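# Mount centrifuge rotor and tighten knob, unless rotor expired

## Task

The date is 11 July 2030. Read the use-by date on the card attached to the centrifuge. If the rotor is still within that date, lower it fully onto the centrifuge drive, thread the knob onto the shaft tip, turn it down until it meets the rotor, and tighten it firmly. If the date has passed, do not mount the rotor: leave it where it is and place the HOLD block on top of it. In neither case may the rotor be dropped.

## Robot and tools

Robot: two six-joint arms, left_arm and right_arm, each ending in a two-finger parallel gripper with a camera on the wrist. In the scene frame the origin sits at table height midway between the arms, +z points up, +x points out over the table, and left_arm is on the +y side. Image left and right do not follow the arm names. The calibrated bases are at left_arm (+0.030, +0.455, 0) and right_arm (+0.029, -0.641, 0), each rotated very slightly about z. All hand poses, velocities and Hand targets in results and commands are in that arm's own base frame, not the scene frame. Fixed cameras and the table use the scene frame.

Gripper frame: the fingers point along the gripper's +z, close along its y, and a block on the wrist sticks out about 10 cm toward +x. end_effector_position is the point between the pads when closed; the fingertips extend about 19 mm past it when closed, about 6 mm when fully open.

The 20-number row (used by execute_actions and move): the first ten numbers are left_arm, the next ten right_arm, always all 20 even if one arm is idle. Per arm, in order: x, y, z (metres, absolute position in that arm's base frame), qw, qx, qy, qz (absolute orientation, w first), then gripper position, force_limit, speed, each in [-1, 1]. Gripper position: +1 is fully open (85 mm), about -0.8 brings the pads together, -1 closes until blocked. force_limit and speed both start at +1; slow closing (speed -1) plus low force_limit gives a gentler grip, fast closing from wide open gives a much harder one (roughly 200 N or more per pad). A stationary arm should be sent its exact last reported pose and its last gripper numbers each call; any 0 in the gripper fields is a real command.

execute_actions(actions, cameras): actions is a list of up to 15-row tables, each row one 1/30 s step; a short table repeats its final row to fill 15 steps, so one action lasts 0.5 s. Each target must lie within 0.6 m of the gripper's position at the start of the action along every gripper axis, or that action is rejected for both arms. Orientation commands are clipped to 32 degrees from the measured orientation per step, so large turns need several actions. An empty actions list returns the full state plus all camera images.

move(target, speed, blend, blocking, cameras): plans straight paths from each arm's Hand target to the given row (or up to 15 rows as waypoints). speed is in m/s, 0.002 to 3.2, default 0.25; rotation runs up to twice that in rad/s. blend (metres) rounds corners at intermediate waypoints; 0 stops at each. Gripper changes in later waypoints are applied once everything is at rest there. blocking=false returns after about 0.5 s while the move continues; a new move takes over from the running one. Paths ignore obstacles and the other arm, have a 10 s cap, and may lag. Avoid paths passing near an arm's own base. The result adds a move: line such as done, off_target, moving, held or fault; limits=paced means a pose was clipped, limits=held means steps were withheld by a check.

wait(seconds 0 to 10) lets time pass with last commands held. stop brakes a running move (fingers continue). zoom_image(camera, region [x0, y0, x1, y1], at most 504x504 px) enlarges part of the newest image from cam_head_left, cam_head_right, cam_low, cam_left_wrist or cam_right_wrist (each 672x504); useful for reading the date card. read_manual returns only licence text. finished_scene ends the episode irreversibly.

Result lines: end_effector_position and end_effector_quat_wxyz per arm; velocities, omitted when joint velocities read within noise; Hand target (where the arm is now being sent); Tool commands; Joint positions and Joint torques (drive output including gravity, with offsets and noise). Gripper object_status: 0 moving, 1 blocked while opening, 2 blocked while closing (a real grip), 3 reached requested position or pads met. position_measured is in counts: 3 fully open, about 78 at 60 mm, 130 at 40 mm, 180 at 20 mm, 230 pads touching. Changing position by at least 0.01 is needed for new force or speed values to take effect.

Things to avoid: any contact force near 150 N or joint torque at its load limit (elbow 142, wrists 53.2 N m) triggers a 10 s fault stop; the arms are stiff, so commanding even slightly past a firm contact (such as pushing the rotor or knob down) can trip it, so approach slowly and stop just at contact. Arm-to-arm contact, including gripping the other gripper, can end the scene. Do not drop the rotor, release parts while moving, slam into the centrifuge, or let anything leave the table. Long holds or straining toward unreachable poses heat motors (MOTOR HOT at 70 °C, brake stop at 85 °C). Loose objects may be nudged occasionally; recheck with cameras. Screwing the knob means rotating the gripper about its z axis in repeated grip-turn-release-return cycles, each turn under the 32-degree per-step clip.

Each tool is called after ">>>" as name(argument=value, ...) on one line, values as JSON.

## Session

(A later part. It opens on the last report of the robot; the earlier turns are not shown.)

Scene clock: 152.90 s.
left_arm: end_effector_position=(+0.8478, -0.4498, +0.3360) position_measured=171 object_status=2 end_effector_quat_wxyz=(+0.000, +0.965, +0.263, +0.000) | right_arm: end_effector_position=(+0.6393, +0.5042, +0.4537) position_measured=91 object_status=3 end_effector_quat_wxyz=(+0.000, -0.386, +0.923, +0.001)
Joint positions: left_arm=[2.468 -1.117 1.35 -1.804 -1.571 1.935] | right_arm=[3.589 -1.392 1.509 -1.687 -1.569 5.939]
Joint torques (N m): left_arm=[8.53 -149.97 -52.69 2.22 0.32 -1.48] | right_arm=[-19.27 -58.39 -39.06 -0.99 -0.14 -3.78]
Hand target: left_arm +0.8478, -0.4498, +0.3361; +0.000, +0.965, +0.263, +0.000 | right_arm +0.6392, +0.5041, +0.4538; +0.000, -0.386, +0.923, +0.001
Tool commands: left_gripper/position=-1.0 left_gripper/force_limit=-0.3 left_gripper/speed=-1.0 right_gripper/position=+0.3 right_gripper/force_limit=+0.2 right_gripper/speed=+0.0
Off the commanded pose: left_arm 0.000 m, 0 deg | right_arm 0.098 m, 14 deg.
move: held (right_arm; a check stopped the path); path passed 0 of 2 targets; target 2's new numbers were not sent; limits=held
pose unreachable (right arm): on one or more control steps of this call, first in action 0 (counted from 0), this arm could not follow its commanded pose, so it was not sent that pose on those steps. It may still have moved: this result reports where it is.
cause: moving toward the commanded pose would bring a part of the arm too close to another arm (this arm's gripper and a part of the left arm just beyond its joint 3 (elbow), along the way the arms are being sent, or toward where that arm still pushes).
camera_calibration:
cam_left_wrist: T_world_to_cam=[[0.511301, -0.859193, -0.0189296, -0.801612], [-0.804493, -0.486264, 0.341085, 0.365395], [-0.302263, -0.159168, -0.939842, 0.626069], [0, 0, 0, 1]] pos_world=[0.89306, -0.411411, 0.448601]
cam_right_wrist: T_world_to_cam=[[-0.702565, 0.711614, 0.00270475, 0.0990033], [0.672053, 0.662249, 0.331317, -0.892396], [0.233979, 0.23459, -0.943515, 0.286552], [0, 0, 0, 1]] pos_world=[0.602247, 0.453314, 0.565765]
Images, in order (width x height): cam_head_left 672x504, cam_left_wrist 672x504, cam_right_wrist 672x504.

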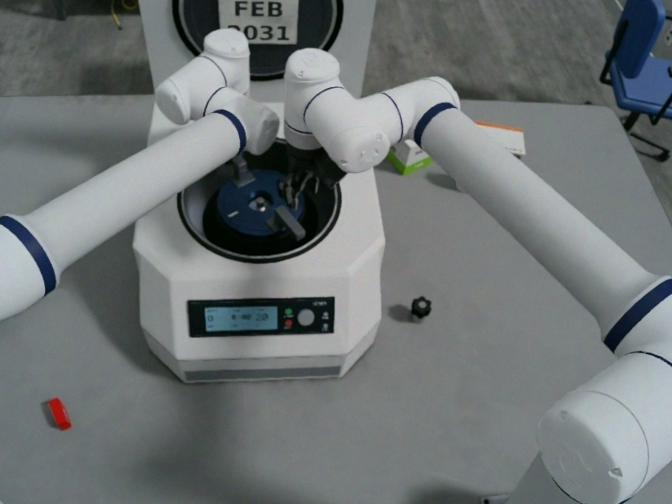

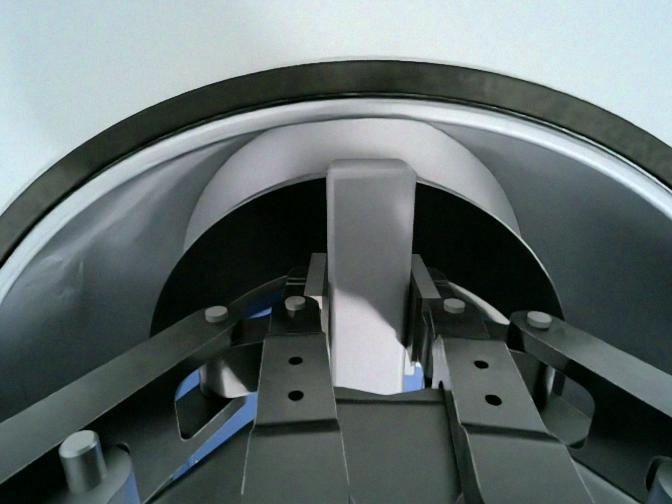

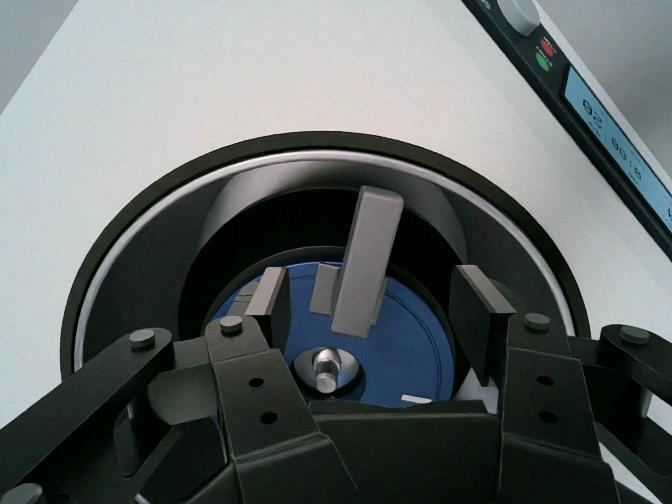

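>>> move(target=[[0.8478,-0.4498,0.3361,0,0.9647,0.2634,0,-1,-0.3,-1,0.60,0.43,0.52,0,0.6661,-0.7458,0,0.3,0.2,0],[0.8370,-0.4344,0.3361,0,0.9410,0.3384,0,-1,-0.3,-1,0.62,0.43,0.52,0,0.6661,-0.7458,0,0.3,0.2,0],[0.8223,-0.4195,0.3361,0,0.9080,0.4191,0,-1,-0.3,-1,0.64,0.44,0.51,0,0.6661,-0.7458,0,0.3,0.2,0],[0.8053,-0.4074,0.3361,0,0.8680,0.4966,0,-1,-0.3,-1,0.66,0.45,0.50,0,0.6661,-0.7458,0,0.3,0.2,0],[0.7864,-0.3984,0.3361,0,0.8214,0.5704,0,-1,-0.3,-1,0.69,0.46,0.48,0,0.6823,-0.7311,0,0.3,0.2,0],[0.7663,-0.3928,0.3361,0,0.7686,0.6398,0,-1,-0.3,-1,0.72,0.47,0.46,0,0.7083,-0.7059,0,0.3,0.2,0],[0.7454,-0.3908,0.3361,0,0.7099,0.7043,0,-1,-0.3,-1,0.757,0.4715,0.44,0,0.7083,-0.7059,0,0.3,0.2,0]], speed=0.1, blend=[0.02,0.01,0.01,0.01,0.01,0.01,0], cameras=["cam_left_wrist","cam_right_wrist","cam_head_left"])

Scene clock: 163.07 s.
left_arm: end_effector_position=(+0.7454, -0.3908, +0.3361) position_measured=171 object_status=2 end_effector_quat_wxyz=(+0.000, +0.710, +0.704, +0.000) | right_arm: end_effector_position=(+0.7570, +0.4715, +0.4400) position_measured=91 object_status=3 end_effector_quat_wxyz=(+0.000, +0.708, -0.706, +0.000)
Joint positions: left_arm=[2.446 -1.307 1.614 -1.878 -1.571 0.884] | right_arm=[3.498 -1.26 1.366 -1.677 -1.571 5.066]
Joint torques (N m): left_arm=[9.31 -176.29 -50.72 -6.88 6.31 -2.3] | right_arm=[-14.67 -44.5 -52.77 -3.78 -0.73 -3.09]
Hand target: left_arm +0.7454, -0.3908, +0.3361; +0.000, +0.710, +0.704, +0.000 | right_arm +0.7570, +0.4715, +0.4400; +0.000, +0.708, -0.706, +0.000
Off the commanded pose: left_arm 0.000 m, 0 deg | right_arm 0.000 m, 0 deg.
move: done
camera_calibration:
cam_left_wrist: T_world_to_cam=[[0.999812, -0.00443869, -0.0188902, -0.72869], [0.00227185, -0.940016, 0.341122, -0.467097], [-0.0192712, -0.3411, -0.939829, 0.322536], [0, 0, 0, 1]] pos_world=[0.73583, -0.332297, 0.448701]
cam_right_wrist: T_world_to_cam=[[-0.999956, 0.00924636, 0.00128165, 0.761865], [0.00914834, 0.943404, 0.33152, -0.576114], [0.00185624, 0.331517, -0.943447, 0.383749], [0, 0, 0, 1]] pos_world=[0.76639, 0.409244, 0.552064]
Images, in order (width x height): cam_head_left 672x504, cam_left_wrist 672x504, cam_right_wrist 672x504.

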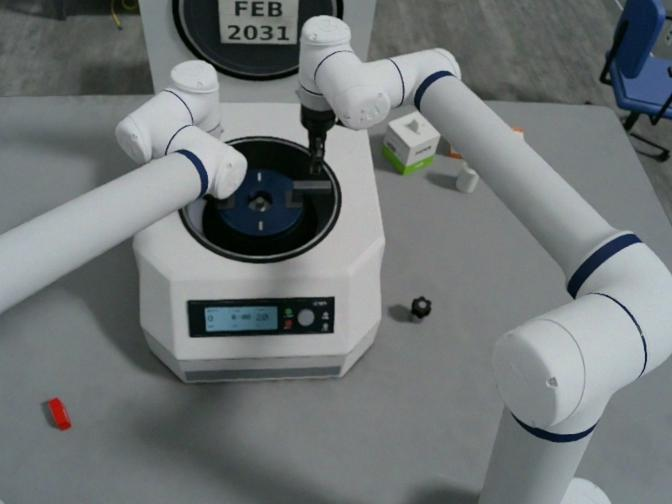

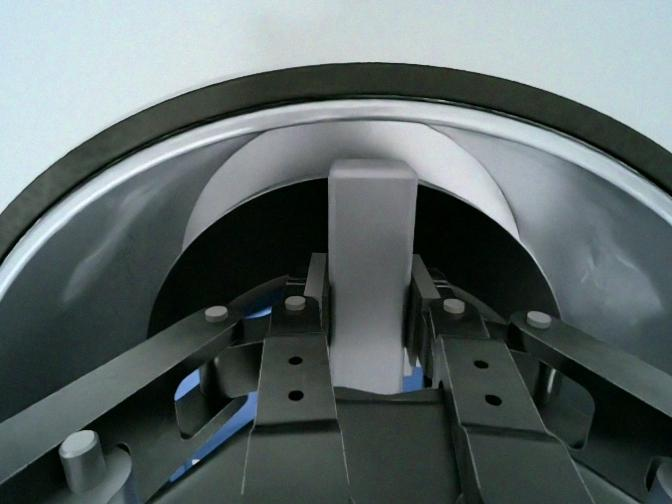

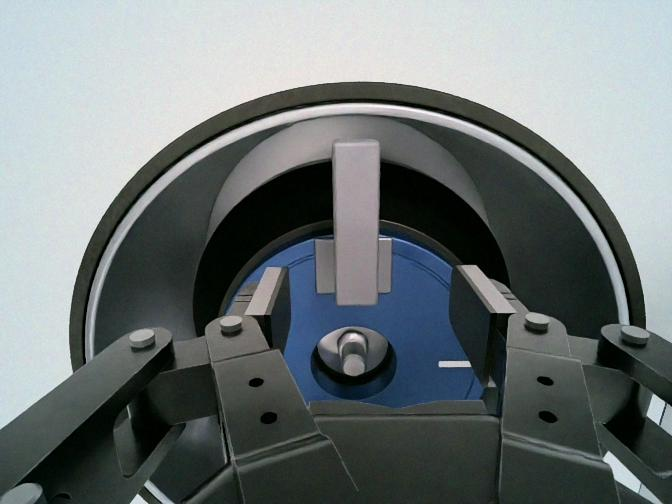

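>>> move(target=[[0.7454,-0.3908,0.3361,0,0.7099,0.7043,0,-1,-0.3,-1,0.757,0.4703,0.3362,0,0.7083,-0.7059,0,0.3,0.2,0],[0.7454,-0.3908,0.3361,0,0.7099,0.7043,0,0.2,0.2,0,0.757,0.4703,0.3362,0,0.7083,-0.7059,0,-1,0.2,-1],[0.7454,-0.3908,0.3363,0,0.7099,0.7043,0,-1,0.2,-1,0.757,0.4703,0.3362,0,0.7083,-0.7059,0,-1,0.2,-1]], speed=0.1)

>>> wait(seconds=1, cameras=["cam_left_wrist","cam_right_wrist"])

>>> move(target=[0.7454,-0.3908,0.3413,0,0.7099,0.7043,0,-1,0.2,-1,0.757,0.4703,0.3412,0,0.7083,-0.7059,0,-1,0.2,-1], speed=0.02)

Scene clock: 169.27 s.
left_arm: end_effector_position=(+0.7454, -0.3908, +0.3364) position_measured=172 object_status=0 end_effector_quat_wxyz=(+0.000, +0.710, +0.704, +0.000) | right_arm: end_effector_position=(+0.7570, +0.4703, +0.3362) position_measured=172 object_status=2 end_effector_quat_wxyz=(+0.000, +0.708, -0.706, +0.000)
Joint positions: left_arm=[2.446 -1.307 1.614 -1.878 -1.571 0.883] | right_arm=[3.497 -1.228 1.509 -1.852 -1.571 5.064]
Joint torques (N m): left_arm=[-14.91 -117.21 -35.16 -1.6 -2.13 2.73] | right_arm=[5.22 -48.45 -36.14 -0.25 1.6 -1.68]
Hand target: left_arm +0.7454, -0.3908, +0.3363; +0.000, +0.710, +0.704, +0.000 | right_arm +0.7570, +0.4703, +0.3362; +0.000, +0.708, -0.706, +0.000
Off the commanded pose: left_arm 0.000 m, 0 deg | right_arm 0.000 m, 0 deg.
move: done

Scene clock: 170.27 s.
left_arm: end_effector_position=(+0.7454, -0.3908, +0.3363) position_measured=172 object_status=2 end_effector_quat_wxyz=(+0.000, +0.710, +0.704, +0.000) | right_arm: end_effector_position=(+0.7570, +0.4703, +0.3362) position_measured=172 object_status=2 end_effector_quat_wxyz=(+0.000, +0.708, -0.706, +0.000)
Joint positions: left_arm=[2.446 -1.307 1.614 -1.878 -1.571 0.883] | right_arm=[3.497 -1.228 1.509 -1.852 -1.571 5.064]
Joint torques (N m): left_arm=[-15.45 -86.82 -31.92 -1.41 -3.25 2.79] | right_arm=[6.91 -49.42 -30.49 0.05 1.35 1.05]
Hand target: left_arm +0.7454, -0.3908, +0.3363; +0.000, +0.710, +0.704, +0.000 | right_arm +0.7570, +0.4703, +0.3362; +0.000, +0.708, -0.706, +0.000
Tool commands: left_gripper/position=-1.0 left_gripper/force_limit=+0.2 left_gripper/speed=-1.0 right_gripper/position=-1.0 right_gripper/force_limit=+0.2 right_gripper/speed=-1.0
Off the commanded pose: left_arm 0.000 m, 0 deg | right_arm 0.000 m, 0 deg.
wait: 1.00 s; at rest by 0.17 s
camera_calibration:
cam_left_wrist: T_world_to_cam=[[0.999813, -0.00421658, -0.0188663, -0.728625], [0.00247245, -0.940017, 0.341119, -0.467313], [-0.019173, -0.341102, -0.939831, 0.322652], [0, 0, 0, 1]] pos_world=[0.73583, -0.332297, 0.448901]
cam_right_wrist: T_world_to_cam=[[-0.999956, 0.00924636, 0.00128165, 0.762009], [0.00914834, 0.943404, 0.33152, -0.54057], [0.00185624, 0.331517, -0.943447, 0.286217], [0, 0, 0, 1]] pos_world=[0.76639, 0.408044, 0.448264]
Images, in order (width x height): cam_left_wrist 672x504, cam_right_wrist 672x504.

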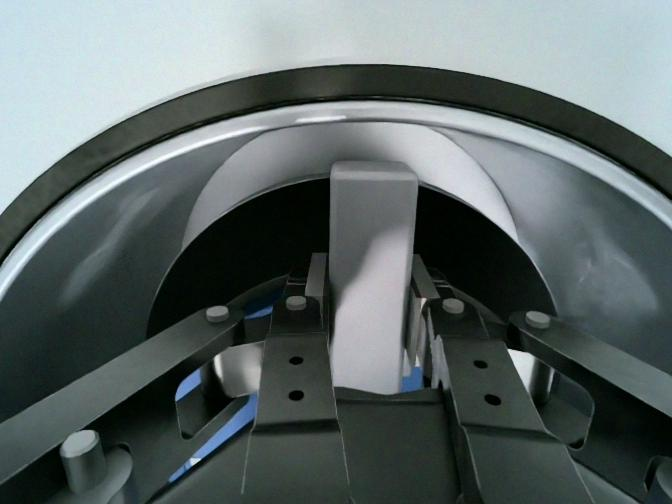

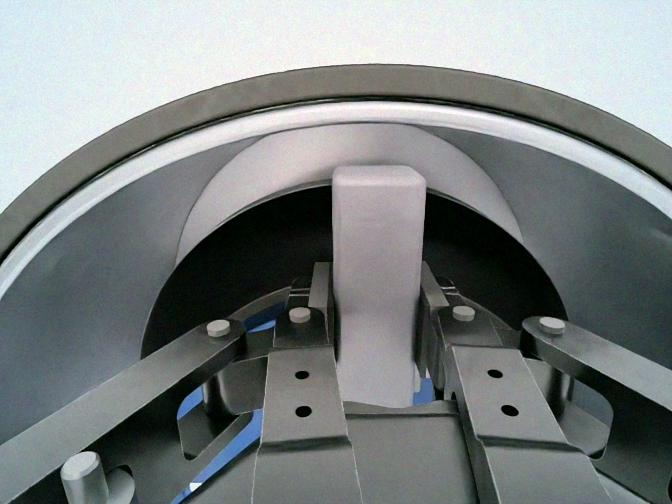

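Scene clock: 170.97 s.
left_arm: end_effector_position=(+0.7454, -0.3909, +0.3411) position_measured=172 object_status=2 end_effector_quat_wxyz=(+0.000, +0.710, +0.704, +0.000) | right_arm: end_effector_position=(+0.7570, +0.4703, +0.3410) position_measured=172 object_status=2 end_effector_quat_wxyz=(+0.000, +0.708, -0.706, +0.000)
Joint positions: left_arm=[2.446 -1.309 1.608 -1.87 -1.571 0.883] | right_arm=[3.497 -1.23 1.503 -1.844 -1.571 5.064]
Joint torques (N m): left_arm=[6.27 -200.91 -83.7 -1.62 1.04 2.78] | right_arm=[4.78 -91.76 -69.4 -1.22 0.28 2.87]
Hand target: left_arm +0.7454, -0.3908, +0.3413; +0.000, +0.710, +0.704, +0.000 | right_arm +0.7570, +0.4703, +0.3412; +0.000, +0.708, -0.706, +0.000
Off the commanded pose: left_arm 0.000 m, 0 deg | right_arm 0.000 m, 0 deg.
move: done

>>> move(target=[[0.7454,-0.3908,0.3625,0,0.7099,0.7043,0,-1,0.2,-1,0.757,0.4703,0.3624,0,0.7083,-0.7059,0,-1,0.2,-1],[0.7370,-0.3910,0.3625,0,0.6849,0.7286,0,-1,0.2,-1,0.7655,0.4706,0.3624,0,0.7325,-0.6807,0,-1,0.2,-1],[0.7287,-0.3918,0.3625,0,0.6590,0.7521,0,-1,0.2,-1,0.7741,0.4715,0.3624,0,0.7559,-0.6547,0,-1,0.2,-1],[0.7287,-0.3918,0.3602,0,0.6590,0.7521,0,-1,0.2,-1,0.7741,0.4715,0.3601,0,0.7559,-0.6547,0,-1,0.2,-1]], speed=0.03)

>>> move(target=[0.7287,-0.3918,0.3592,0,0.6590,0.7521,0,-1,0.2,-1,0.7741,0.4715,0.3591,0,0.7559,-0.6547,0,-1,0.2,-1], speed=0.02)

>>> move(target=[0.7287,-0.3918,0.3582,0,0.6590,0.7521,0,-1,0.2,-1,0.7741,0.4715,0.3581,0,0.7559,-0.6547,0,-1,0.2,-1], speed=0.02)

>>> move(target=[0.7287,-0.3918,0.3572,0,0.6590,0.7521,0,-1,0.2,-1,0.7741,0.4715,0.3571,0,0.7559,-0.6547,0,-1,0.2,-1], speed=0.02)

Scene clock: 175.23 s.
left_arm: end_effector_position=(+0.7287, -0.3918, +0.3604) position_measured=172 object_status=2 end_effector_quat_wxyz=(+0.000, +0.659, +0.752, +0.000) | right_arm: end_effector_position=(+0.7741, +0.4715, +0.3602) position_measured=172 object_status=2 end_effector_quat_wxyz=(+0.000, +0.756, -0.655, +0.000) end_effector_velocity=(+0.000, +0.001, -0.002) end_effector_angular_velocity=(+0.001, -0.002, +0.002)
Joint positions: left_arm=[2.432 -1.341 1.614 -1.844 -1.571 0.73] | right_arm=[3.492 -1.213 1.445 -1.803 -1.571 4.919]
Joint velocities: left_arm=[within noise] | right_arm=[0.001 0.001 0.002 -0.005 0 -0.001]
Joint torques (N m): left_arm=[-11.61 -145.22 -66.08 -11.4 -0.7 -1.94] | right_arm=[-9.37 -65.4 -52.91 -5.58 2.36 -2.97]
Hand target: left_arm +0.7287, -0.3918, +0.3602; +0.000, +0.659, +0.752, +0.000 | right_arm +0.7741, +0.4715, +0.3601; +0.000, +0.756, -0.655, +0.000
Off the commanded pose: left_arm 0.000 m, 0 deg | right_arm 0.000 m, 0 deg.
move: done

Scene clock: 175.93 s.
left_arm: end_effector_position=(+0.7287, -0.3918, +0.3592) position_measured=172 object_status=2 end_effector_quat_wxyz=(+0.000, +0.659, +0.752, +0.000) | right_arm: end_effector_position=(+0.7741, +0.4715, +0.3591) position_measured=172 object_status=2 end_effector_quat_wxyz=(+0.000, +0.756, -0.655, +0.000)
Joint positions: left_arm=[2.432 -1.34 1.615 -1.845 -1.571 0.729] | right_arm=[3.492 -1.213 1.447 -1.805 -1.571 4.919]
Joint torques (N m): left_arm=[-11.85 -142.77 -64.94 -11.45 0.82 -2.11] | right_arm=[-11.1 -67.58 -53.48 -4.79 2.61 -3.31]
Hand target: left_arm +0.7287, -0.3918, +0.3592; +0.000, +0.659, +0.752, +0.000 | right_arm +0.7741, +0.4715, +0.3591; +0.000, +0.756, -0.655, +0.000
Off the commanded pose: left_arm 0.000 m, 0 deg | right_arm 0.000 m, 0 deg.
move: done

Scene clock: 176.63 s.
left_arm: end_effector_position=(+0.7287, -0.3918, +0.3582) position_measured=172 object_status=2 end_effector_quat_wxyz=(+0.000, +0.659, +0.752, +0.000) | right_arm: end_effector_position=(+0.7741, +0.4715, +0.3581) position_measured=172 object_status=2 end_effector_quat_wxyz=(+0.000, +0.756, -0.655, +0.000)
Joint positions: left_arm=[2.432 -1.34 1.616 -1.847 -1.571 0.729] | right_arm=[3.492 -1.213 1.448 -1.806 -1.571 4.919]
Joint torques (N m): left_arm=[-11.55 -141.79 -65.35 -11.34 1 -2] | right_arm=[-10.06 -68.56 -53.9 -5.33 2.83 -2.68]
Hand target: left_arm +0.7287, -0.3918, +0.3582; +0.000, +0.659, +0.752, +0.000 | right_arm +0.7741, +0.4715, +0.3581; +0.000, +0.756, -0.655, +0.000
Off the commanded pose: left_arm 0.000 m, 0 deg | right_arm 0.000 m, 0 deg.
move: done

Scene clock: 177.33 s.
left_arm: end_effector_position=(+0.7287, -0.3918, +0.3572) position_measured=172 object_status=2 end_effector_quat_wxyz=(+0.000, +0.659, +0.752, +0.000) | right_arm: end_effector_position=(+0.7741, +0.4715, +0.3571) position_measured=172 object_status=2 end_effector_quat_wxyz=(+0.000, +0.756, -0.655, +0.000)
Joint positions: left_arm=[2.432 -1.339 1.617 -1.849 -1.571 0.729] | right_arm=[3.492 -1.212 1.449 -1.808 -1.571 4.919]
Joint torques (N m): left_arm=[-11.52 -140.98 -65.34 -11.38 1.46 -1.9] | right_arm=[-11.11 -67.58 -54.48 -5.24 3.08 -3.11]
Hand target: left_arm +0.7287, -0.3918, +0.3572; +0.000, +0.659, +0.752, +0.000 | right_arm +0.7741, +0.4715, +0.3571; +0.000, +0.756, -0.655, +0.000
Off the commanded pose: left_arm 0.000 m, 0 deg | right_arm 0.000 m, 0 deg.
move: done

>>> move(target=[0.7287,-0.3918,0.3562,0,0.6590,0.7521,0,-1,0.2,-1,0.7741,0.4715,0.3561,0,0.7559,-0.6547,0,-1,0.2,-1], speed=0.02)

>>> move(target=[0.7287,-0.3918,0.3552,0,0.6590,0.7521,0,-1,0.2,-1,0.7741,0.4715,0.3551,0,0.7559,-0.6547,0,-1,0.2,-1], speed=0.02)

>>> move(target=[0.7287,-0.3918,0.3542,0,0.6590,0.7521,0,-1,0.2,-1,0.7741,0.4715,0.3541,0,0.7559,-0.6547,0,-1,0.2,-1], speed=0.02)

Scene clock: 178.20 s.
left_arm: end_effector_position=(+0.7287, -0.3918, +0.3562) position_measured=172 object_status=2 end_effector_quat_wxyz=(+0.000, +0.659, +0.752, +0.000) | right_arm: end_effector_position=(+0.7741, +0.4715, +0.3561) position_measured=172 object_status=2 end_effector_quat_wxyz=(+0.000, +0.756, -0.655, +0.000)
Joint positions: left_arm=[2.432 -1.339 1.619 -1.851 -1.571 0.729] | right_arm=[3.492 -1.212 1.451 -1.81 -1.571 4.919]
Joint torques (N m): left_arm=[-10.96 -143.33 -65.08 -11.05 1.24 -2] | right_arm=[-11.31 -68.9 -54.51 -4.96 3.01 -2.63]
Hand target: left_arm +0.7287, -0.3918, +0.3562; +0.000, +0.659, +0.752, +0.000 | right_arm +0.7741, +0.4715, +0.3561; +0.000, +0.756, -0.655, +0.000
Off the commanded pose: left_arm 0.000 m, 0 deg | right_arm 0.000 m, 0 deg.
move: done

Scene clock: 178.90 s.
left_arm: end_effector_position=(+0.7287, -0.3918, +0.3552) position_measured=172 object_status=2 end_effector_quat_wxyz=(+0.000, +0.659, +0.752, +0.000) | right_arm: end_effector_position=(+0.7741, +0.4715, +0.3551) position_measured=172 object_status=2 end_effector_quat_wxyz=(+0.000, +0.756, -0.655, +0.000)
Joint positions: left_arm=[2.432 -1.339 1.62 -1.852 -1.571 0.729] | right_arm=[3.492 -1.211 1.452 -1.811 -1.571 4.919]
Joint torques (N m): left_arm=[-10.41 -142.33 -64.68 -11.17 1.29 -1.92] | right_arm=[-11.97 -66.96 -53.93 -5.33 3.23 -3.53]
Hand target: left_arm +0.7287, -0.3918, +0.3552; +0.000, +0.659, +0.752, +0.000 | right_arm +0.7741, +0.4715, +0.3551; +0.000, +0.756, -0.655, +0.000
Off the commanded pose: left_arm 0.000 m, 0 deg | right_arm 0.000 m, 0 deg.
move: done

Scene clock: 179.60 s.
left_arm: end_effector_position=(+0.7287, -0.3918, +0.3542) position_measured=172 object_status=2 end_effector_quat_wxyz=(+0.000, +0.659, +0.752, +0.000) | right_arm: end_effector_position=(+0.7741, +0.4715, +0.3541) position_measured=172 object_status=2 end_effector_quat_wxyz=(+0.000, +0.756, -0.655, +0.000)
Joint positions: left_arm=[2.432 -1.338 1.621 -1.854 -1.571 0.729] | right_arm=[3.492 -1.211 1.453 -1.813 -1.571 4.919]
Joint torques (N m): left_arm=[-10.85 -142.15 -64.63 -11.02 1.24 -2] | right_arm=[-13.11 -70.49 -53.34 -5.28 2.55 -3.04]
Hand target: left_arm +0.7287, -0.3918, +0.3542; +0.000, +0.659, +0.752, +0.000 | right_arm +0.7741, +0.4715, +0.3541; +0.000, +0.756, -0.655, +0.000
Off the commanded pose: left_arm 0.000 m, 0 deg | right_arm 0.000 m, 0 deg.
move: done

>>> move(target=[0.7287,-0.3918,0.3531,0,0.6590,0.7521,0,-1,0.2,-1,0.7741,0.4715,0.3530,0,0.7559,-0.6547,0,-1,0.2,-1], speed=0.02)

>>> move(target=[0.7287,-0.3918,0.3521,0,0.6590,0.7521,0,-1,0.2,-1,0.7741,0.4715,0.3520,0,0.7559,-0.6547,0,-1,0.2,-1], speed=0.02)

>>> move(target=[0.7287,-0.3918,0.3511,0,0.6590,0.7521,0,-1,0.2,-1,0.7741,0.4715,0.3510,0,0.7559,-0.6547,0,-1,0.2,-1], speed=0.02)

Scene clock: 180.53 s.
left_arm: end_effector_position=(+0.7287, -0.3918, +0.3531) position_measured=172 object_status=2 end_effector_quat_wxyz=(+0.000, +0.659, +0.752, +0.000) | right_arm: end_effector_position=(+0.7741, +0.4715, +0.3530) position_measured=172 object_status=2 end_effector_quat_wxyz=(+0.000, +0.756, -0.655, +0.000)
Joint positions: left_arm=[2.432 -1.338 1.623 -1.856 -1.571 0.729] | right_arm=[3.492 -1.211 1.454 -1.815 -1.571 4.919]
Joint torques (N m): left_arm=[-10.89 -142.54 -64.17 -10.98 1.23 -1.73] | right_arm=[-10.89 -67.01 -53.47 -4.98 3.39 -3.15]
Hand target: left_arm +0.7287, -0.3918, +0.3531; +0.000, +0.659, +0.752, +0.000 | right_arm +0.7741, +0.4715, +0.3530; +0.000, +0.756, -0.655, +0.000
Off the commanded pose: left_arm 0.000 m, 0 deg | right_arm 0.000 m, 0 deg.
move: done

Scene clock: 181.23 s.
left_arm: end_effector_position=(+0.7287, -0.3918, +0.3521) position_measured=172 object_status=2 end_effector_quat_wxyz=(+0.000, +0.659, +0.752, +0.000) | right_arm: end_effector_position=(+0.7741, +0.4715, +0.3520) position_measured=172 object_status=2 end_effector_quat_wxyz=(+0.000, +0.756, -0.655, +0.000)
Joint positions: left_arm=[2.432 -1.337 1.624 -1.858 -1.571 0.729] | right_arm=[3.492 -1.21 1.456 -1.816 -1.571 4.919]
Joint torques (N m): left_arm=[-9.87 -142.68 -64.45 -10.94 1.15 -2.01] | right_arm=[-9.67 -67.69 -52.17 -4.78 2.64 -2.7]
Hand target: left_arm +0.7287, -0.3918, +0.3521; +0.000, +0.659, +0.752, +0.000 | right_arm +0.7741, +0.4715, +0.3520; +0.000, +0.756, -0.655, +0.000
Off the commanded pose: left_arm 0.000 m, 0 deg | right_arm 0.000 m, 0 deg.
move: done

Scene clock: 181.93 s.
left_arm: end_effector_position=(+0.7287, -0.3918, +0.3511) position_measured=172 object_status=2 end_effector_quat_wxyz=(+0.000, +0.659, +0.752, +0.000) | right_arm: end_effector_position=(+0.7741, +0.4715, +0.3510) position_measured=172 object_status=2 end_effector_quat_wxyz=(+0.000, +0.756, -0.655, +0.000)
Joint positions: left_arm=[2.432 -1.337 1.625 -1.859 -1.571 0.729] | right_arm=[3.492 -1.21 1.457 -1.818 -1.571 4.919]
Joint torques (N m): left_arm=[-10.21 -142.74 -63.85 -10.87 1.08 -1.72] | right_arm=[-8.48 -67.47 -53.83 -4.9 2.69 -3.09]
Hand target: left_arm +0.7287, -0.3918, +0.3511; +0.000, +0.659, +0.752, +0.000 | right_arm +0.7741, +0.4715, +0.3510; +0.000, +0.756, -0.655, +0.000
Off the commanded pose: left_arm 0.000 m, 0 deg | right_arm 0.000 m, 0 deg.
move: done

>>> move(target=[0.7287,-0.3918,0.3503,0,0.6590,0.7521,0,-1,0.2,-1,0.7741,0.4715,0.3502,0,0.7559,-0.6547,0,-1,0.2,-1], speed=0.02)

>>> move(target=[0.7287,-0.3918,0.3496,0,0.6590,0.7521,0,-1,0.2,-1,0.7741,0.4715,0.3495,0,0.7559,-0.6547,0,-1,0.2,-1], speed=0.02)

Scene clock: 182.80 s.
left_arm: end_effector_position=(+0.7287, -0.3918, +0.3503) position_measured=172 object_status=2 end_effector_quat_wxyz=(+0.000, +0.659, +0.752, +0.000) | right_arm: end_effector_position=(+0.7741, +0.4715, +0.3502) position_measured=172 object_status=2 end_effector_quat_wxyz=(+0.000, +0.756, -0.655, +0.000)
Joint positions: left_arm=[2.432 -1.336 1.626 -1.861 -1.571 0.729] | right_arm=[3.492 -1.21 1.458 -1.819 -1.571 4.919]
Joint torques (N m): left_arm=[-7.73 -141.58 -63.69 -10.72 0.96 -2.01] | right_arm=[-10.75 -67.71 -53.75 -4.51 2.82 -3.11]
Hand target: left_arm +0.7287, -0.3918, +0.3503; +0.000, +0.659, +0.752, +0.000 | right_arm +0.7741, +0.4715, +0.3502; +0.000, +0.756, -0.655, +0.000
Off the commanded pose: left_arm 0.000 m, 0 deg | right_arm 0.000 m, 0 deg.
move: done

Scene clock: 183.50 s.
left_arm: end_effector_position=(+0.7287, -0.3918, +0.3496) position_measured=172 object_status=2 end_effector_quat_wxyz=(+0.000, +0.659, +0.752, +0.000) | right_arm: end_effector_position=(+0.7741, +0.4715, +0.3495) position_measured=172 object_status=2 end_effector_quat_wxyz=(+0.000, +0.756, -0.655, +0.000)
Joint positions: left_arm=[2.432 -1.336 1.627 -1.862 -1.571 0.729] | right_arm=[3.492 -1.209 1.459 -1.82 -1.571 4.919]
Joint torques (N m): left_arm=[-8.31 -142.6 -63.11 -10.71 1.1 -1.83] | right_arm=[-12.35 -67.26 -52.63 -4.65 2.72 -2.95]
Hand target: left_arm +0.7287, -0.3918, +0.3496; +0.000, +0.659, +0.752, +0.000 | right_arm +0.7741, +0.4715, +0.3495; +0.000, +0.756, -0.655, +0.000
Off the commanded pose: left_arm 0.000 m, 0 deg | right_arm 0.000 m, 0 deg.
move: done

>>> move(target=[0.7287,-0.3918,0.3488,0,0.6590,0.7521,0,-1,0.2,-1,0.7741,0.4715,0.3487,0,0.7559,-0.6547,0,-1,0.2,-1], speed=0.02)

>>> move(target=[0.7287,-0.3918,0.3481,0,0.6590,0.7521,0,-1,0.2,-1,0.7741,0.4715,0.3480,0,0.7559,-0.6547,0,-1,0.2,-1], speed=0.02)

>>> move(target=[0.7287,-0.3918,0.3474,0,0.6590,0.7521,0,-1,0.2,-1,0.7741,0.4715,0.3473,0,0.7559,-0.6547,0,-1,0.2,-1], speed=0.02)

Scene clock: 184.37 s.
left_arm: end_effector_position=(+0.7287, -0.3918, +0.3488) position_measured=172 object_status=2 end_effector_quat_wxyz=(+0.000, +0.659, +0.752, +0.000) | right_arm: end_effector_position=(+0.7741, +0.4715, +0.3487) position_measured=172 object_status=2 end_effector_quat_wxyz=(+0.000, +0.756, -0.655, +0.000)
Joint positions: left_arm=[2.432 -1.336 1.628 -1.863 -1.571 0.729] | right_arm=[3.492 -1.209 1.46 -1.822 -1.571 4.919]
Joint torques (N m): left_arm=[-8.41 -141.83 -63.83 -10.6 1.27 -1.93] | right_arm=[-10.44 -69.22 -53.36 -5.15 2.87 -3.08]
Hand target: left_arm +0.7287, -0.3918, +0.3488; +0.000, +0.659, +0.752, +0.000 | right_arm +0.7741, +0.4715, +0.3487; +0.000, +0.756, -0.655, +0.000
Off the commanded pose: left_arm 0.000 m, 0 deg | right_arm 0.000 m, 0 deg.
move: done

Scene clock: 185.07 s.
left_arm: end_effector_position=(+0.7287, -0.3918, +0.3481) position_measured=172 object_status=2 end_effector_quat_wxyz=(+0.000, +0.659, +0.752, +0.000) | right_arm: end_effector_position=(+0.7741, +0.4715, +0.3480) position_measured=172 object_status=2 end_effector_quat_wxyz=(+0.000, +0.756, -0.655, +0.000)
Joint positions: left_arm=[2.432 -1.335 1.629 -1.864 -1.571 0.729] | right_arm=[3.492 -1.209 1.461 -1.823 -1.571 4.919]
Joint torques (N m): left_arm=[-8.64 -141.87 -63.78 -10.59 1.25 -1.75] | right_arm=[-11.25 -67.78 -52.72 -4.8 2.69 -2.81]
Hand target: left_arm +0.7287, -0.3918, +0.3481; +0.000, +0.659, +0.752, +0.000 | right_arm +0.7741, +0.4715, +0.3480; +0.000, +0.756, -0.655, +0.000
Off the commanded pose: left_arm 0.000 m, 0 deg | right_arm 0.000 m, 0 deg.
move: done

Scene clock: 185.77 s.
left_arm: end_effector_position=(+0.7287, -0.3918, +0.3474) position_measured=172 object_status=2 end_effector_quat_wxyz=(+0.000, +0.659, +0.752, +0.000) | right_arm: end_effector_position=(+0.7741, +0.4715, +0.3473) position_measured=172 object_status=2 end_effector_quat_wxyz=(+0.000, +0.756, -0.655, +0.000)
Joint positions: left_arm=[2.432 -1.335 1.63 -1.866 -1.571 0.729] | right_arm=[3.492 -1.208 1.462 -1.824 -1.571 4.919]
Joint torques (N m): left_arm=[-8.1 -142.21 -63.47 -10.46 1.16 -1.76] | right_arm=[-12.9 -69.16 -52.68 -5.04 2.84 -2.68]
Hand target: left_arm +0.7287, -0.3918, +0.3474; +0.000, +0.659, +0.752, +0.000 | right_arm +0.7741, +0.4715, +0.3473; +0.000, +0.756, -0.655, +0.000
Off the commanded pose: left_arm 0.000 m, 0 deg | right_arm 0.000 m, 0 deg.
move: done

>>> move(target=[0.7287,-0.3918,0.3467,0,0.6590,0.7521,0,-1,0.2,-1,0.7741,0.4715,0.3466,0,0.7559,-0.6547,0,-1,0.2,-1], speed=0.02)

>>> move(target=[0.7287,-0.3918,0.3460,0,0.6590,0.7521,0,-1,0.2,-1,0.7741,0.4715,0.3459,0,0.7559,-0.6547,0,-1,0.2,-1], speed=0.02)

>>> move(target=[0.7287,-0.3918,0.3453,0,0.6590,0.7521,0,-1,0.2,-1,0.7741,0.4715,0.3452,0,0.7559,-0.6547,0,-1,0.2,-1], speed=0.02)

Scene clock: 186.60 s.
left_arm: end_effector_position=(+0.7287, -0.3918, +0.3467) position_measured=172 object_status=2 end_effector_quat_wxyz=(+0.000, +0.659, +0.752, +0.000) | right_arm: end_effector_position=(+0.7741, +0.4715, +0.3466) position_measured=172 object_status=2 end_effector_quat_wxyz=(+0.000, +0.756, -0.655, +0.000)
Joint positions: left_arm=[2.432 -1.335 1.631 -1.867 -1.571 0.729] | right_arm=[3.492 -1.208 1.462 -1.825 -1.571 4.919]
Joint torques (N m): left_arm=[-7.59 -141.51 -63.06 -10.43 1.26 -1.76] | right_arm=[-12.06 -68.31 -52.19 -5.03 2.57 -3.1]
Hand target: left_arm +0.7287, -0.3918, +0.3467; +0.000, +0.659, +0.752, +0.000 | right_arm +0.7741, +0.4715, +0.3466; +0.000, +0.756, -0.655, +0.000
Off the commanded pose: left_arm 0.000 m, 0 deg | right_arm 0.000 m, 0 deg.
move: done

Scene clock: 187.30 s.
left_arm: end_effector_position=(+0.7287, -0.3918, +0.3460) position_measured=172 object_status=2 end_effector_quat_wxyz=(+0.000, +0.659, +0.752, +0.000) | right_arm: end_effector_position=(+0.7741, +0.4715, +0.3459) position_measured=172 object_status=2 end_effector_quat_wxyz=(+0.000, +0.756, -0.655, +0.000)
Joint positions: left_arm=[2.432 -1.334 1.631 -1.868 -1.571 0.729] | right_arm=[3.492 -1.208 1.463 -1.826 -1.571 4.919]
Joint torques (N m): left_arm=[-7.39 -142.04 -63.18 -10.46 1.06 -1.86] | right_arm=[-11.04 -66.93 -52.45 -4.48 2.61 -3.05]
Hand target: left_arm +0.7287, -0.3918, +0.3460; +0.000, +0.659, +0.752, +0.000 | right_arm +0.7741, +0.4715, +0.3459; +0.000, +0.756, -0.655, +0.000
Off the commanded pose: left_arm 0.000 m, 0 deg | right_arm 0.000 m, 0 deg.
move: done

Scene clock: 188.00 s.
left_arm: end_effector_position=(+0.7287, -0.3918, +0.3453) position_measured=172 object_status=2 end_effector_quat_wxyz=(+0.000, +0.659, +0.752, +0.000) | right_arm: end_effector_position=(+0.7741, +0.4715, +0.3452) position_measured=172 object_status=2 end_effector_quat_wxyz=(+0.000, +0.756, -0.655, +0.000)
Joint positions: left_arm=[2.432 -1.334 1.632 -1.869 -1.571 0.729] | right_arm=[3.492 -1.207 1.464 -1.827 -1.571 4.919]
Joint torques (N m): left_arm=[-7.4 -142.2 -63.01 -10.47 1.17 -1.89] | right_arm=[-8.93 -67.78 -52.85 -4.53 2.49 -2.9]
Hand target: left_arm +0.7287, -0.3918, +0.3453; +0.000, +0.659, +0.752, +0.000 | right_arm +0.7741, +0.4715, +0.3452; +0.000, +0.756, -0.655, +0.000
Off the commanded pose: left_arm 0.000 m, 0 deg | right_arm 0.000 m, 0 deg.
move: done

>>> move(target=[0.7287,-0.3918,0.3446,0,0.6590,0.7521,0,-1,0.2,-1,0.7741,0.4715,0.3445,0,0.7559,-0.6547,0,-1,0.2,-1], speed=0.02)

>>> move(target=[0.7287,-0.3918,0.3439,0,0.6590,0.7521,0,-1,0.2,-1,0.7741,0.4715,0.3438,0,0.7559,-0.6547,0,-1,0.2,-1], speed=0.02)

>>> move(target=[0.7287,-0.3918,0.3432,0,0.6590,0.7521,0,-1,0.2,-1,0.7741,0.4715,0.3431,0,0.7559,-0.6547,0,-1,0.2,-1], speed=0.02)

Scene clock: 188.87 s.
left_arm: end_effector_position=(+0.7287, -0.3918, +0.3446) position_measured=172 object_status=2 end_effector_quat_wxyz=(+0.000, +0.659, +0.752, +0.000) | right_arm: end_effector_position=(+0.7741, +0.4715, +0.3445) position_measured=172 object_status=2 end_effector_quat_wxyz=(+0.000, +0.756, -0.655, +0.000)
Joint positions: left_arm=[2.432 -1.334 1.633 -1.87 -1.571 0.729] | right_arm=[3.492 -1.207 1.465 -1.829 -1.571 4.919]
Joint torques (N m): left_arm=[-7.86 -142.08 -62.5 -10.37 1.14 -1.62] | right_arm=[-9.53 -68.32 -51.84 -4.81 2.9 -2.98]
Hand target: left_arm +0.7287, -0.3918, +0.3446; +0.000, +0.659, +0.752, +0.000 | right_arm +0.7741, +0.4715, +0.3445; +0.000, +0.756, -0.655, +0.000
Off the commanded pose: left_arm 0.000 m, 0 deg | right_arm 0.000 m, 0 deg.
move: done

Scene clock: 189.57 s.
left_arm: end_effector_position=(+0.7287, -0.3918, +0.3439) position_measured=172 object_status=2 end_effector_quat_wxyz=(+0.000, +0.659, +0.752, +0.000) | right_arm: end_effector_position=(+0.7741, +0.4715, +0.3438) position_measured=172 object_status=2 end_effector_quat_wxyz=(+0.000, +0.756, -0.655, +0.000)
Joint positions: left_arm=[2.432 -1.333 1.634 -1.872 -1.571 0.729] | right_arm=[3.492 -1.207 1.466 -1.83 -1.571 4.919]
Joint torques (N m): left_arm=[-7.28 -142.28 -62.68 -10.26 1.17 -1.94] | right_arm=[-10.75 -68.58 -52.39 -4.76 2.84 -3.25]
Hand target: left_arm +0.7287, -0.3918, +0.3439; +0.000, +0.659, +0.752, +0.000 | right_arm +0.7741, +0.4715, +0.3438; +0.000, +0.756, -0.655, +0.000
Off the commanded pose: left_arm 0.000 m, 0 deg | right_arm 0.000 m, 0 deg.
move: done

Scene clock: 190.27 s.
left_arm: end_effector_position=(+0.7287, -0.3918, +0.3432) position_measured=172 object_status=2 end_effector_quat_wxyz=(+0.000, +0.659, +0.752, +0.000) | right_arm: end_effector_position=(+0.7741, +0.4715, +0.3431) position_measured=172 object_status=2 end_effector_quat_wxyz=(+0.000, +0.756, -0.655, +0.000)
Joint positions: left_arm=[2.432 -1.333 1.635 -1.873 -1.571 0.729] | right_arm=[3.492 -1.207 1.467 -1.831 -1.571 4.919]
Joint torques (N m): left_arm=[-6.44 -142.76 -62.49 -10.23 1.06 -1.87] | right_arm=[-8.56 -69.9 -52.8 -4.91 3.18 -2.89]
Hand target: left_arm +0.7287, -0.3918, +0.3432; +0.000, +0.659, +0.752, +0.000 | right_arm +0.7741, +0.4715, +0.3431; +0.000, +0.756, -0.655, +0.000
Off the commanded pose: left_arm 0.000 m, 0 deg | right_arm 0.000 m, 0 deg.
move: done

>>> move(target=[0.7287,-0.3918,0.3425,0,0.6590,0.7521,0,-1,0.2,-1,0.7741,0.4715,0.3424,0,0.7559,-0.6547,0,-1,0.2,-1], speed=0.02)

>>> move(target=[0.7287,-0.3918,0.3418,0,0.6590,0.7521,0,-1,0.2,-1,0.7741,0.4715,0.3417,0,0.7559,-0.6547,0,-1,0.2,-1], speed=0.02)

>>> move(target=[0.7287,-0.3918,0.3411,0,0.6590,0.7521,0,-1,0.2,-1,0.7741,0.4715,0.3410,0,0.7559,-0.6547,0,-1,0.2,-1], speed=0.02)

Scene clock: 191.13 s.
left_arm: end_effector_position=(+0.7287, -0.3918, +0.3425) position_measured=172 object_status=2 end_effector_quat_wxyz=(+0.000, +0.659, +0.752, +0.000) | right_arm: end_effector_position=(+0.7741, +0.4715, +0.3424) position_measured=172 object_status=2 end_effector_quat_wxyz=(+0.000, +0.756, -0.655, +0.000)
Joint positions: left_arm=[2.432 -1.333 1.636 -1.874 -1.571 0.729] | right_arm=[3.492 -1.206 1.468 -1.832 -1.571 4.919]
Joint torques (N m): left_arm=[-7 -142.34 -62.68 -10.15 1.03 -1.96] | right_arm=[-11.59 -67.48 -53.11 -4.22 2.82 -3.16]
Hand target: left_arm +0.7287, -0.3918, +0.3425; +0.000, +0.659, +0.752, +0.000 | right_arm +0.7741, +0.4715, +0.3424; +0.000, +0.756, -0.655, +0.000
Off the commanded pose: left_arm 0.000 m, 0 deg | right_arm 0.000 m, 0 deg.
move: done

Scene clock: 191.83 s.
left_arm: end_effector_position=(+0.7287, -0.3918, +0.3418) position_measured=172 object_status=2 end_effector_quat_wxyz=(+0.000, +0.659, +0.752, +0.000) | right_arm: end_effector_position=(+0.7741, +0.4715, +0.3417) position_measured=172 object_status=2 end_effector_quat_wxyz=(+0.000, +0.756, -0.655, +0.000)
Joint positions: left_arm=[2.432 -1.332 1.637 -1.875 -1.571 0.729] | right_arm=[3.492 -1.206 1.468 -1.833 -1.571 4.919]
Joint torques (N m): left_arm=[-5.59 -141.93 -62.29 -10.25 1 -1.83] | right_arm=[-9.95 -67.57 -51.71 -4.83 2.6 -3.02]
Hand target: left_arm +0.7287, -0.3918, +0.3418; +0.000, +0.659, +0.752, +0.000 | right_arm +0.7741, +0.4715, +0.3417; +0.000, +0.756, -0.655, +0.000
Off the commanded pose: left_arm 0.000 m, 0 deg | right_arm 0.000 m, 0 deg.
move: done

Scene clock: 192.53 s.
left_arm: end_effector_position=(+0.7287, -0.3918, +0.3411) position_measured=172 object_status=2 end_effector_quat_wxyz=(+0.000, +0.659, +0.752, +0.000) | right_arm: end_effector_position=(+0.7741, +0.4715, +0.3410) position_measured=172 object_status=2 end_effector_quat_wxyz=(+0.000, +0.756, -0.655, +0.000)
Joint positions: left_arm=[2.432 -1.332 1.637 -1.876 -1.571 0.729] | right_arm=[3.492 -1.206 1.469 -1.834 -1.571 4.919]
Joint torques (N m): left_arm=[-5.49 -140.63 -62.46 -10.04 1.04 -1.81] | right_arm=[-10.95 -70.64 -53.13 -4.37 2.71 -2.96]
Hand target: left_arm +0.7287, -0.3918, +0.3411; +0.000, +0.659, +0.752, +0.000 | right_arm +0.7741, +0.4715, +0.3410; +0.000, +0.756, -0.655, +0.000
Off the commanded pose: left_arm 0.000 m, 0 deg | right_arm 0.000 m, 0 deg.
move: done

>>> move(target=[0.7287,-0.3918,0.3404,0,0.6590,0.7521,0,-1,0.2,-1,0.7741,0.4715,0.3403,0,0.7559,-0.6547,0,-1,0.2,-1], speed=0.02)

>>> move(target=[0.7287,-0.3918,0.3397,0,0.6590,0.7521,0,-1,0.2,-1,0.7741,0.4715,0.3396,0,0.7559,-0.6547,0,-1,0.2,-1], speed=0.02)

>>> move(target=[0.7287,-0.3918,0.3390,0,0.6590,0.7521,0,-1,0.2,-1,0.7741,0.4715,0.3389,0,0.7559,-0.6547,0,-1,0.2,-1], speed=0.02)

Scene clock: 193.43 s.
left_arm: end_effector_position=(+0.7287, -0.3918, +0.3404) position_measured=172 object_status=2 end_effector_quat_wxyz=(+0.000, +0.659, +0.752, +0.000) | right_arm: end_effector_position=(+0.7741, +0.4715, +0.3403) position_measured=172 object_status=2 end_effector_quat_wxyz=(+0.000, +0.756, -0.655, +0.000)
Joint positions: left_arm=[2.432 -1.332 1.638 -1.877 -1.571 0.729] | right_arm=[3.492 -1.205 1.47 -1.836 -1.571 4.919]
Joint torques (N m): left_arm=[-5.33 -142.09 -62.57 -10.17 1.08 -1.78] | right_arm=[-9.92 -69.16 -52.68 -4.86 2.75 -3.07]
Hand target: left_arm +0.7287, -0.3918, +0.3404; +0.000, +0.659, +0.752, +0.000 | right_arm +0.7741, +0.4715, +0.3403; +0.000, +0.756, -0.655, +0.000
Off the commanded pose: left_arm 0.000 m, 0 deg | right_arm 0.000 m, 0 deg.
move: done

Scene clock: 194.13 s.
left_arm: end_effector_position=(+0.7287, -0.3918, +0.3397) position_measured=172 object_status=2 end_effector_quat_wxyz=(+0.000, +0.659, +0.752, +0.000) | right_arm: end_effector_position=(+0.7741, +0.4715, +0.3396) position_measured=172 object_status=2 end_effector_quat_wxyz=(+0.000, +0.756, -0.655, +0.000)
Joint positions: left_arm=[2.432 -1.331 1.639 -1.879 -1.571 0.729] | right_arm=[3.492 -1.205 1.471 -1.837 -1.571 4.919]
Joint torques (N m): left_arm=[-4.92 -141.64 -62.22 -10.34 0.99 -1.64] | right_arm=[-9.47 -67.38 -52.04 -4.9 2.7 -3]
Hand target: left_arm +0.7287, -0.3918, +0.3397; +0.000, +0.659, +0.752, +0.000 | right_arm +0.7741, +0.4715, +0.3396; +0.000, +0.756, -0.655, +0.000
Off the commanded pose: left_arm 0.000 m, 0 deg | right_arm 0.000 m, 0 deg.
move: done

Scene clock: 194.83 s.
left_arm: end_effector_position=(+0.7287, -0.3918, +0.3390) position_measured=172 object_status=2 end_effector_quat_wxyz=(+0.000, +0.659, +0.752, +0.000) | right_arm: end_effector_position=(+0.7741, +0.4715, +0.3389) position_measured=172 object_status=2 end_effector_quat_wxyz=(+0.000, +0.756, -0.655, +0.000)
Joint positions: left_arm=[2.432 -1.331 1.64 -1.88 -1.571 0.729] | right_arm=[3.492 -1.205 1.472 -1.838 -1.571 4.919]
Joint torques (N m): left_arm=[-5.64 -142.32 -62.33 -10.16 1.01 -1.76] | right_arm=[-9.82 -67.07 -52.37 -4.57 2.84 -2.77]
Hand target: left_arm +0.7287, -0.3918, +0.3390; +0.000, +0.659, +0.752, +0.000 | right_arm +0.7741, +0.4715, +0.3389; +0.000, +0.756, -0.655, +0.000
Off the commanded pose: left_arm 0.000 m, 0 deg | right_arm 0.000 m, 0 deg.
move: done

>>> move(target=[[0.7287,-0.3918,0.569,0,0.6590,0.7521,0,-1,0.2,-1,0.7741,0.4715,0.569,0,0.7559,-0.6547,0,-1,0.2,-1],[0.3640,-0.3692,0.569,0,0.6590,0.7521,0,-1,0.2,-1,0.4092,0.4897,0.569,0,0.7559,-0.6547,0,-1,0.2,-1]], speed=0.14, cameras=["all"])

>>> zoom_image(camera="cam_left_wrist", region=[530, 200, 672, 360])

>>> zoom_image(camera="cam_right_wrist", region=[0, 140, 180, 320])

Scene clock: 200.33 s.
left_arm: end_effector_position=(+0.3641, -0.3692, +0.5690) position_measured=172 object_status=2 end_effector_quat_wxyz=(+0.000, +0.659, +0.752, +0.000) | right_arm: end_effector_position=(+0.4093, +0.4897, +0.5690) position_measured=172 object_status=2 end_effector_quat_wxyz=(+0.000, +0.756, -0.655, +0.000)
Joint positions: left_arm=[2 -1.897 1.772 -1.446 -1.571 0.297] | right_arm=[3.734 -1.692 1.616 -1.495 -1.571 5.162]
Joint torques (N m): left_arm=[-22.8 -82.12 -72.68 -9.46 -0.39 -1.76] | right_arm=[14.73 -51.27 -63.79 -6.12 -0.77 3.75]
Hand target: left_arm +0.3640, -0.3692, +0.5690; +0.000, +0.659, +0.752, +0.000 | right_arm +0.4092, +0.4897, +0.5690; +0.000, +0.756, -0.655, +0.000
Off the commanded pose: left_arm 0.000 m, 0 deg | right_arm 0.000 m, 0 deg.
move: done
camera_calibration:
cam_left_wrist: T_world_to_cam=[[0.990662, 0.13502, -0.0189348, -0.288106], [0.133341, -0.930509, 0.341134, -0.569579], [0.0284407, -0.340473, -0.939824, 0.524304], [0, 0, 0, 1]] pos_world=[0.346453, -0.312587, 0.681601]
cam_right_wrist: T_world_to_cam=[[-0.991483, -0.130227, 0.00125894, 0.478709], [-0.122448, 0.935459, 0.331545, -0.575155], [-0.0443539, 0.328567, -0.943439, 0.520412], [0, 0, 0, 1]] pos_world=[0.427288, 0.429385, 0.681064]

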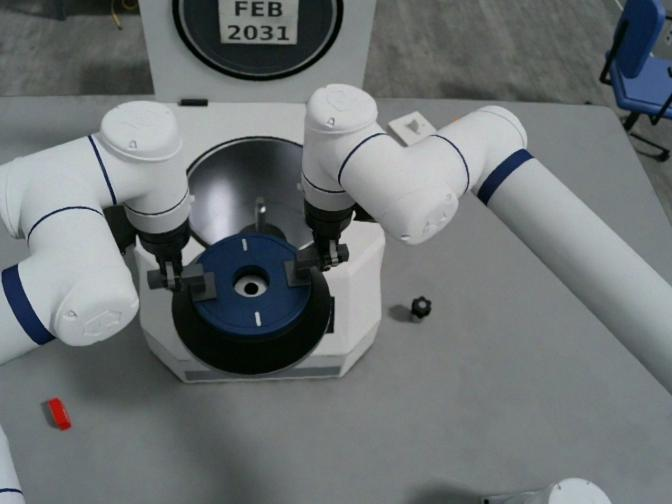

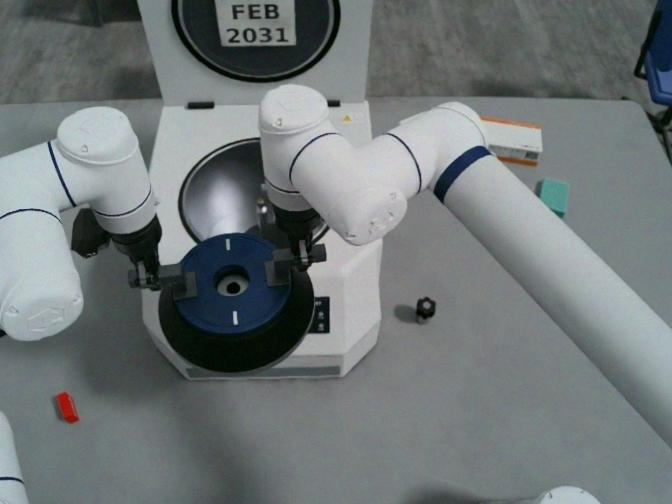

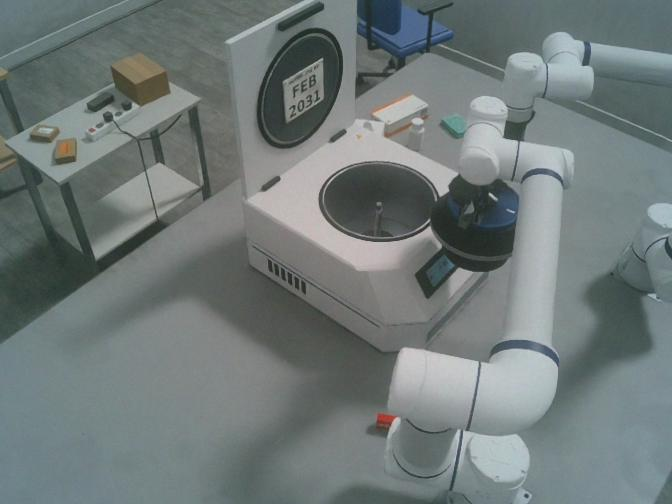

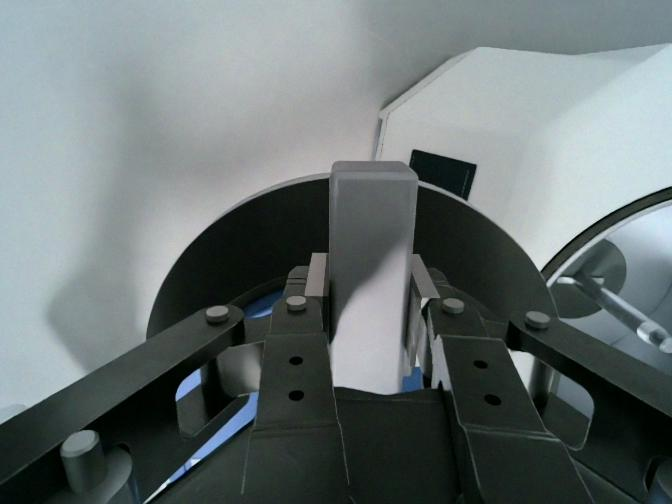

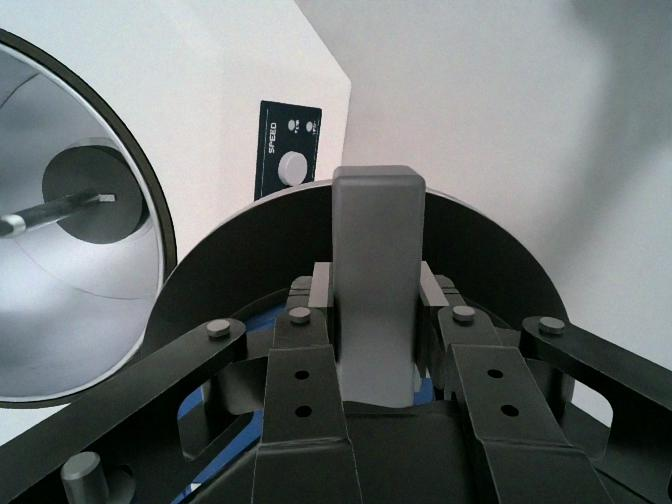

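Scaled by 3.150.

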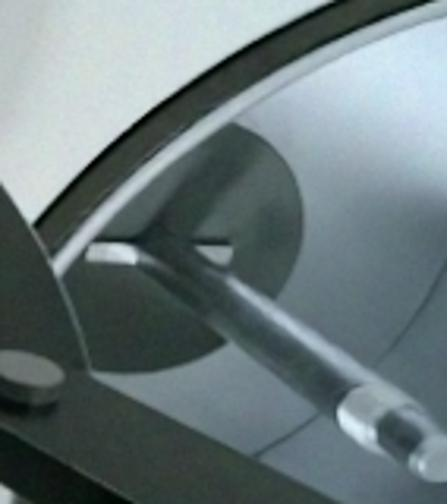

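Scaled by 2.800.

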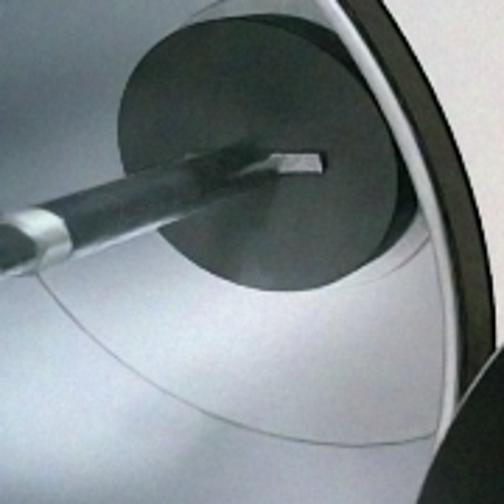

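>>> move(target=[[0.3849,-0.3683,0.569,0,0.7221,0.6918,0,-1,0.2,-1,0.3878,0.4886,0.569,0,0.6959,-0.7181,0,-1,0.2,-1],[0.4056,-0.3710,0.569,0,0.7796,0.6263,0,-1,0.2,-1,0.3666,0.4912,0.569,0,0.6307,-0.7760,0,-1,0.2,-1],[0.7703,-0.3936,0.569,0,0.7796,0.6263,0,-1,0.2,-1,0.7315,0.4730,0.569,0,0.6307,-0.7760,0,-1,0.2,-1]], speed=[0.14,0.14,0.16], blend=[0.01,0.01,0])

>>> move(target=[[0.7703,-0.3936,0.48,0,0.7796,0.6263,0,-1,0.2,-1,0.7315,0.4730,0.48,0,0.6307,-0.7760,0,-1,0.2,-1],[0.7703,-0.3936,0.42,0,0.7796,0.6263,0,-1,0.2,-1,0.7315,0.4730,0.42,0,0.6307,-0.7760,0,-1,0.2,-1]], speed=[0.08,0.04], cameras=["cam_head_left","cam_head_right"])

>>> zoom_image(camera="cam_head_left", region=[200, 120, 320, 240])

Scene clock: 205.97 s.
left_arm: end_effector_position=(+0.7702, -0.3935, +0.5690) position_measured=172 object_status=2 end_effector_quat_wxyz=(+0.000, +0.780, +0.626, +0.000) | right_arm: end_effector_position=(+0.7314, +0.4730, +0.5690) position_measured=172 object_status=2 end_effector_quat_wxyz=(+0.000, -0.631, +0.776, +0.000)
Joint positions: left_arm=[2.463 -1.306 1.201 -1.465 -1.571 1.109] | right_arm=[3.51 -1.296 1.187 -1.462 -1.571 5.287]
Joint torques (N m): left_arm=[-3.2 -143.87 -90.92 -7.5 -4.89 3.9] | right_arm=[-6.46 -60.75 -78.73 -6.72 0.72 -2.61]
Hand target: left_arm +0.7703, -0.3936, +0.5690; +0.000, +0.780, +0.626, +0.000 | right_arm +0.7315, +0.4730, +0.5690; +0.000, -0.631, +0.776, +0.000
Off the commanded pose: left_arm 0.000 m, 0 deg | right_arm 0.000 m, 0 deg.
move: done

Scene clock: 209.30 s.
left_arm: end_effector_position=(+0.7703, -0.3936, +0.4201) position_measured=172 object_status=2 end_effector_quat_wxyz=(+0.000, +0.780, +0.626, +0.000) | right_arm: end_effector_position=(+0.7315, +0.4730, +0.4201) position_measured=172 object_status=2 end_effector_quat_wxyz=(+0.000, -0.631, +0.776, +0.000)
Joint positions: left_arm=[2.463 -1.3 1.455 -1.725 -1.571 1.109] | right_arm=[3.51 -1.29 1.442 -1.722 -1.571 5.287]
Joint torques (N m): left_arm=[-8.56 -147.59 -66.27 -10.69 0.29 -0.39] | right_arm=[-8.41 -65.92 -57.13 -5.2 1.5 -2.46]
Hand target: left_arm +0.7703, -0.3936, +0.4200; +0.000, +0.780, +0.626, +0.000 | right_arm +0.7315, +0.4730, +0.4200; +0.000, -0.631, +0.776, +0.000
Off the commanded pose: left_arm 0.000 m, 0 deg | right_arm 0.000 m, 0 deg.
move: done
Images, in order (width x height): cam_head_left 672x504, cam_head_right 672x504.

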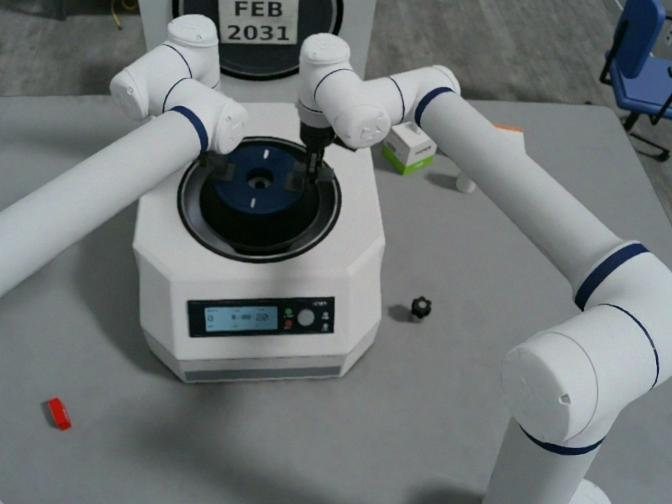

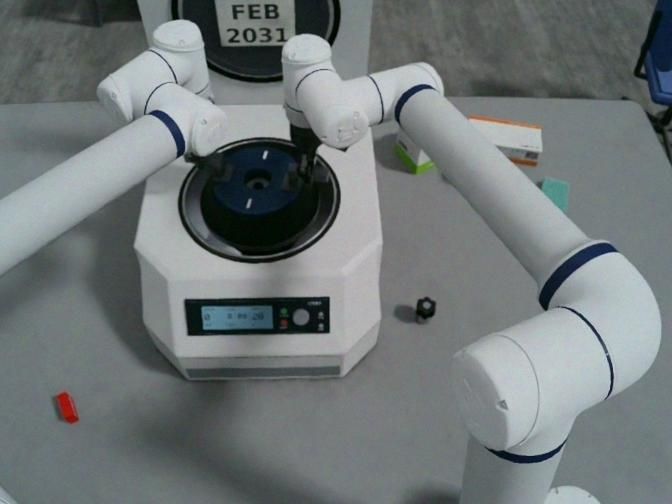

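Scaled by 4.200.

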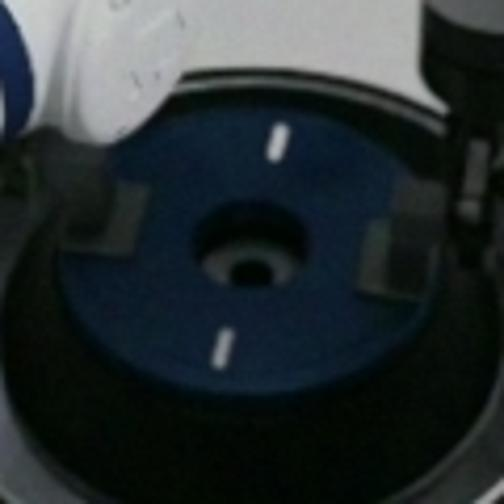

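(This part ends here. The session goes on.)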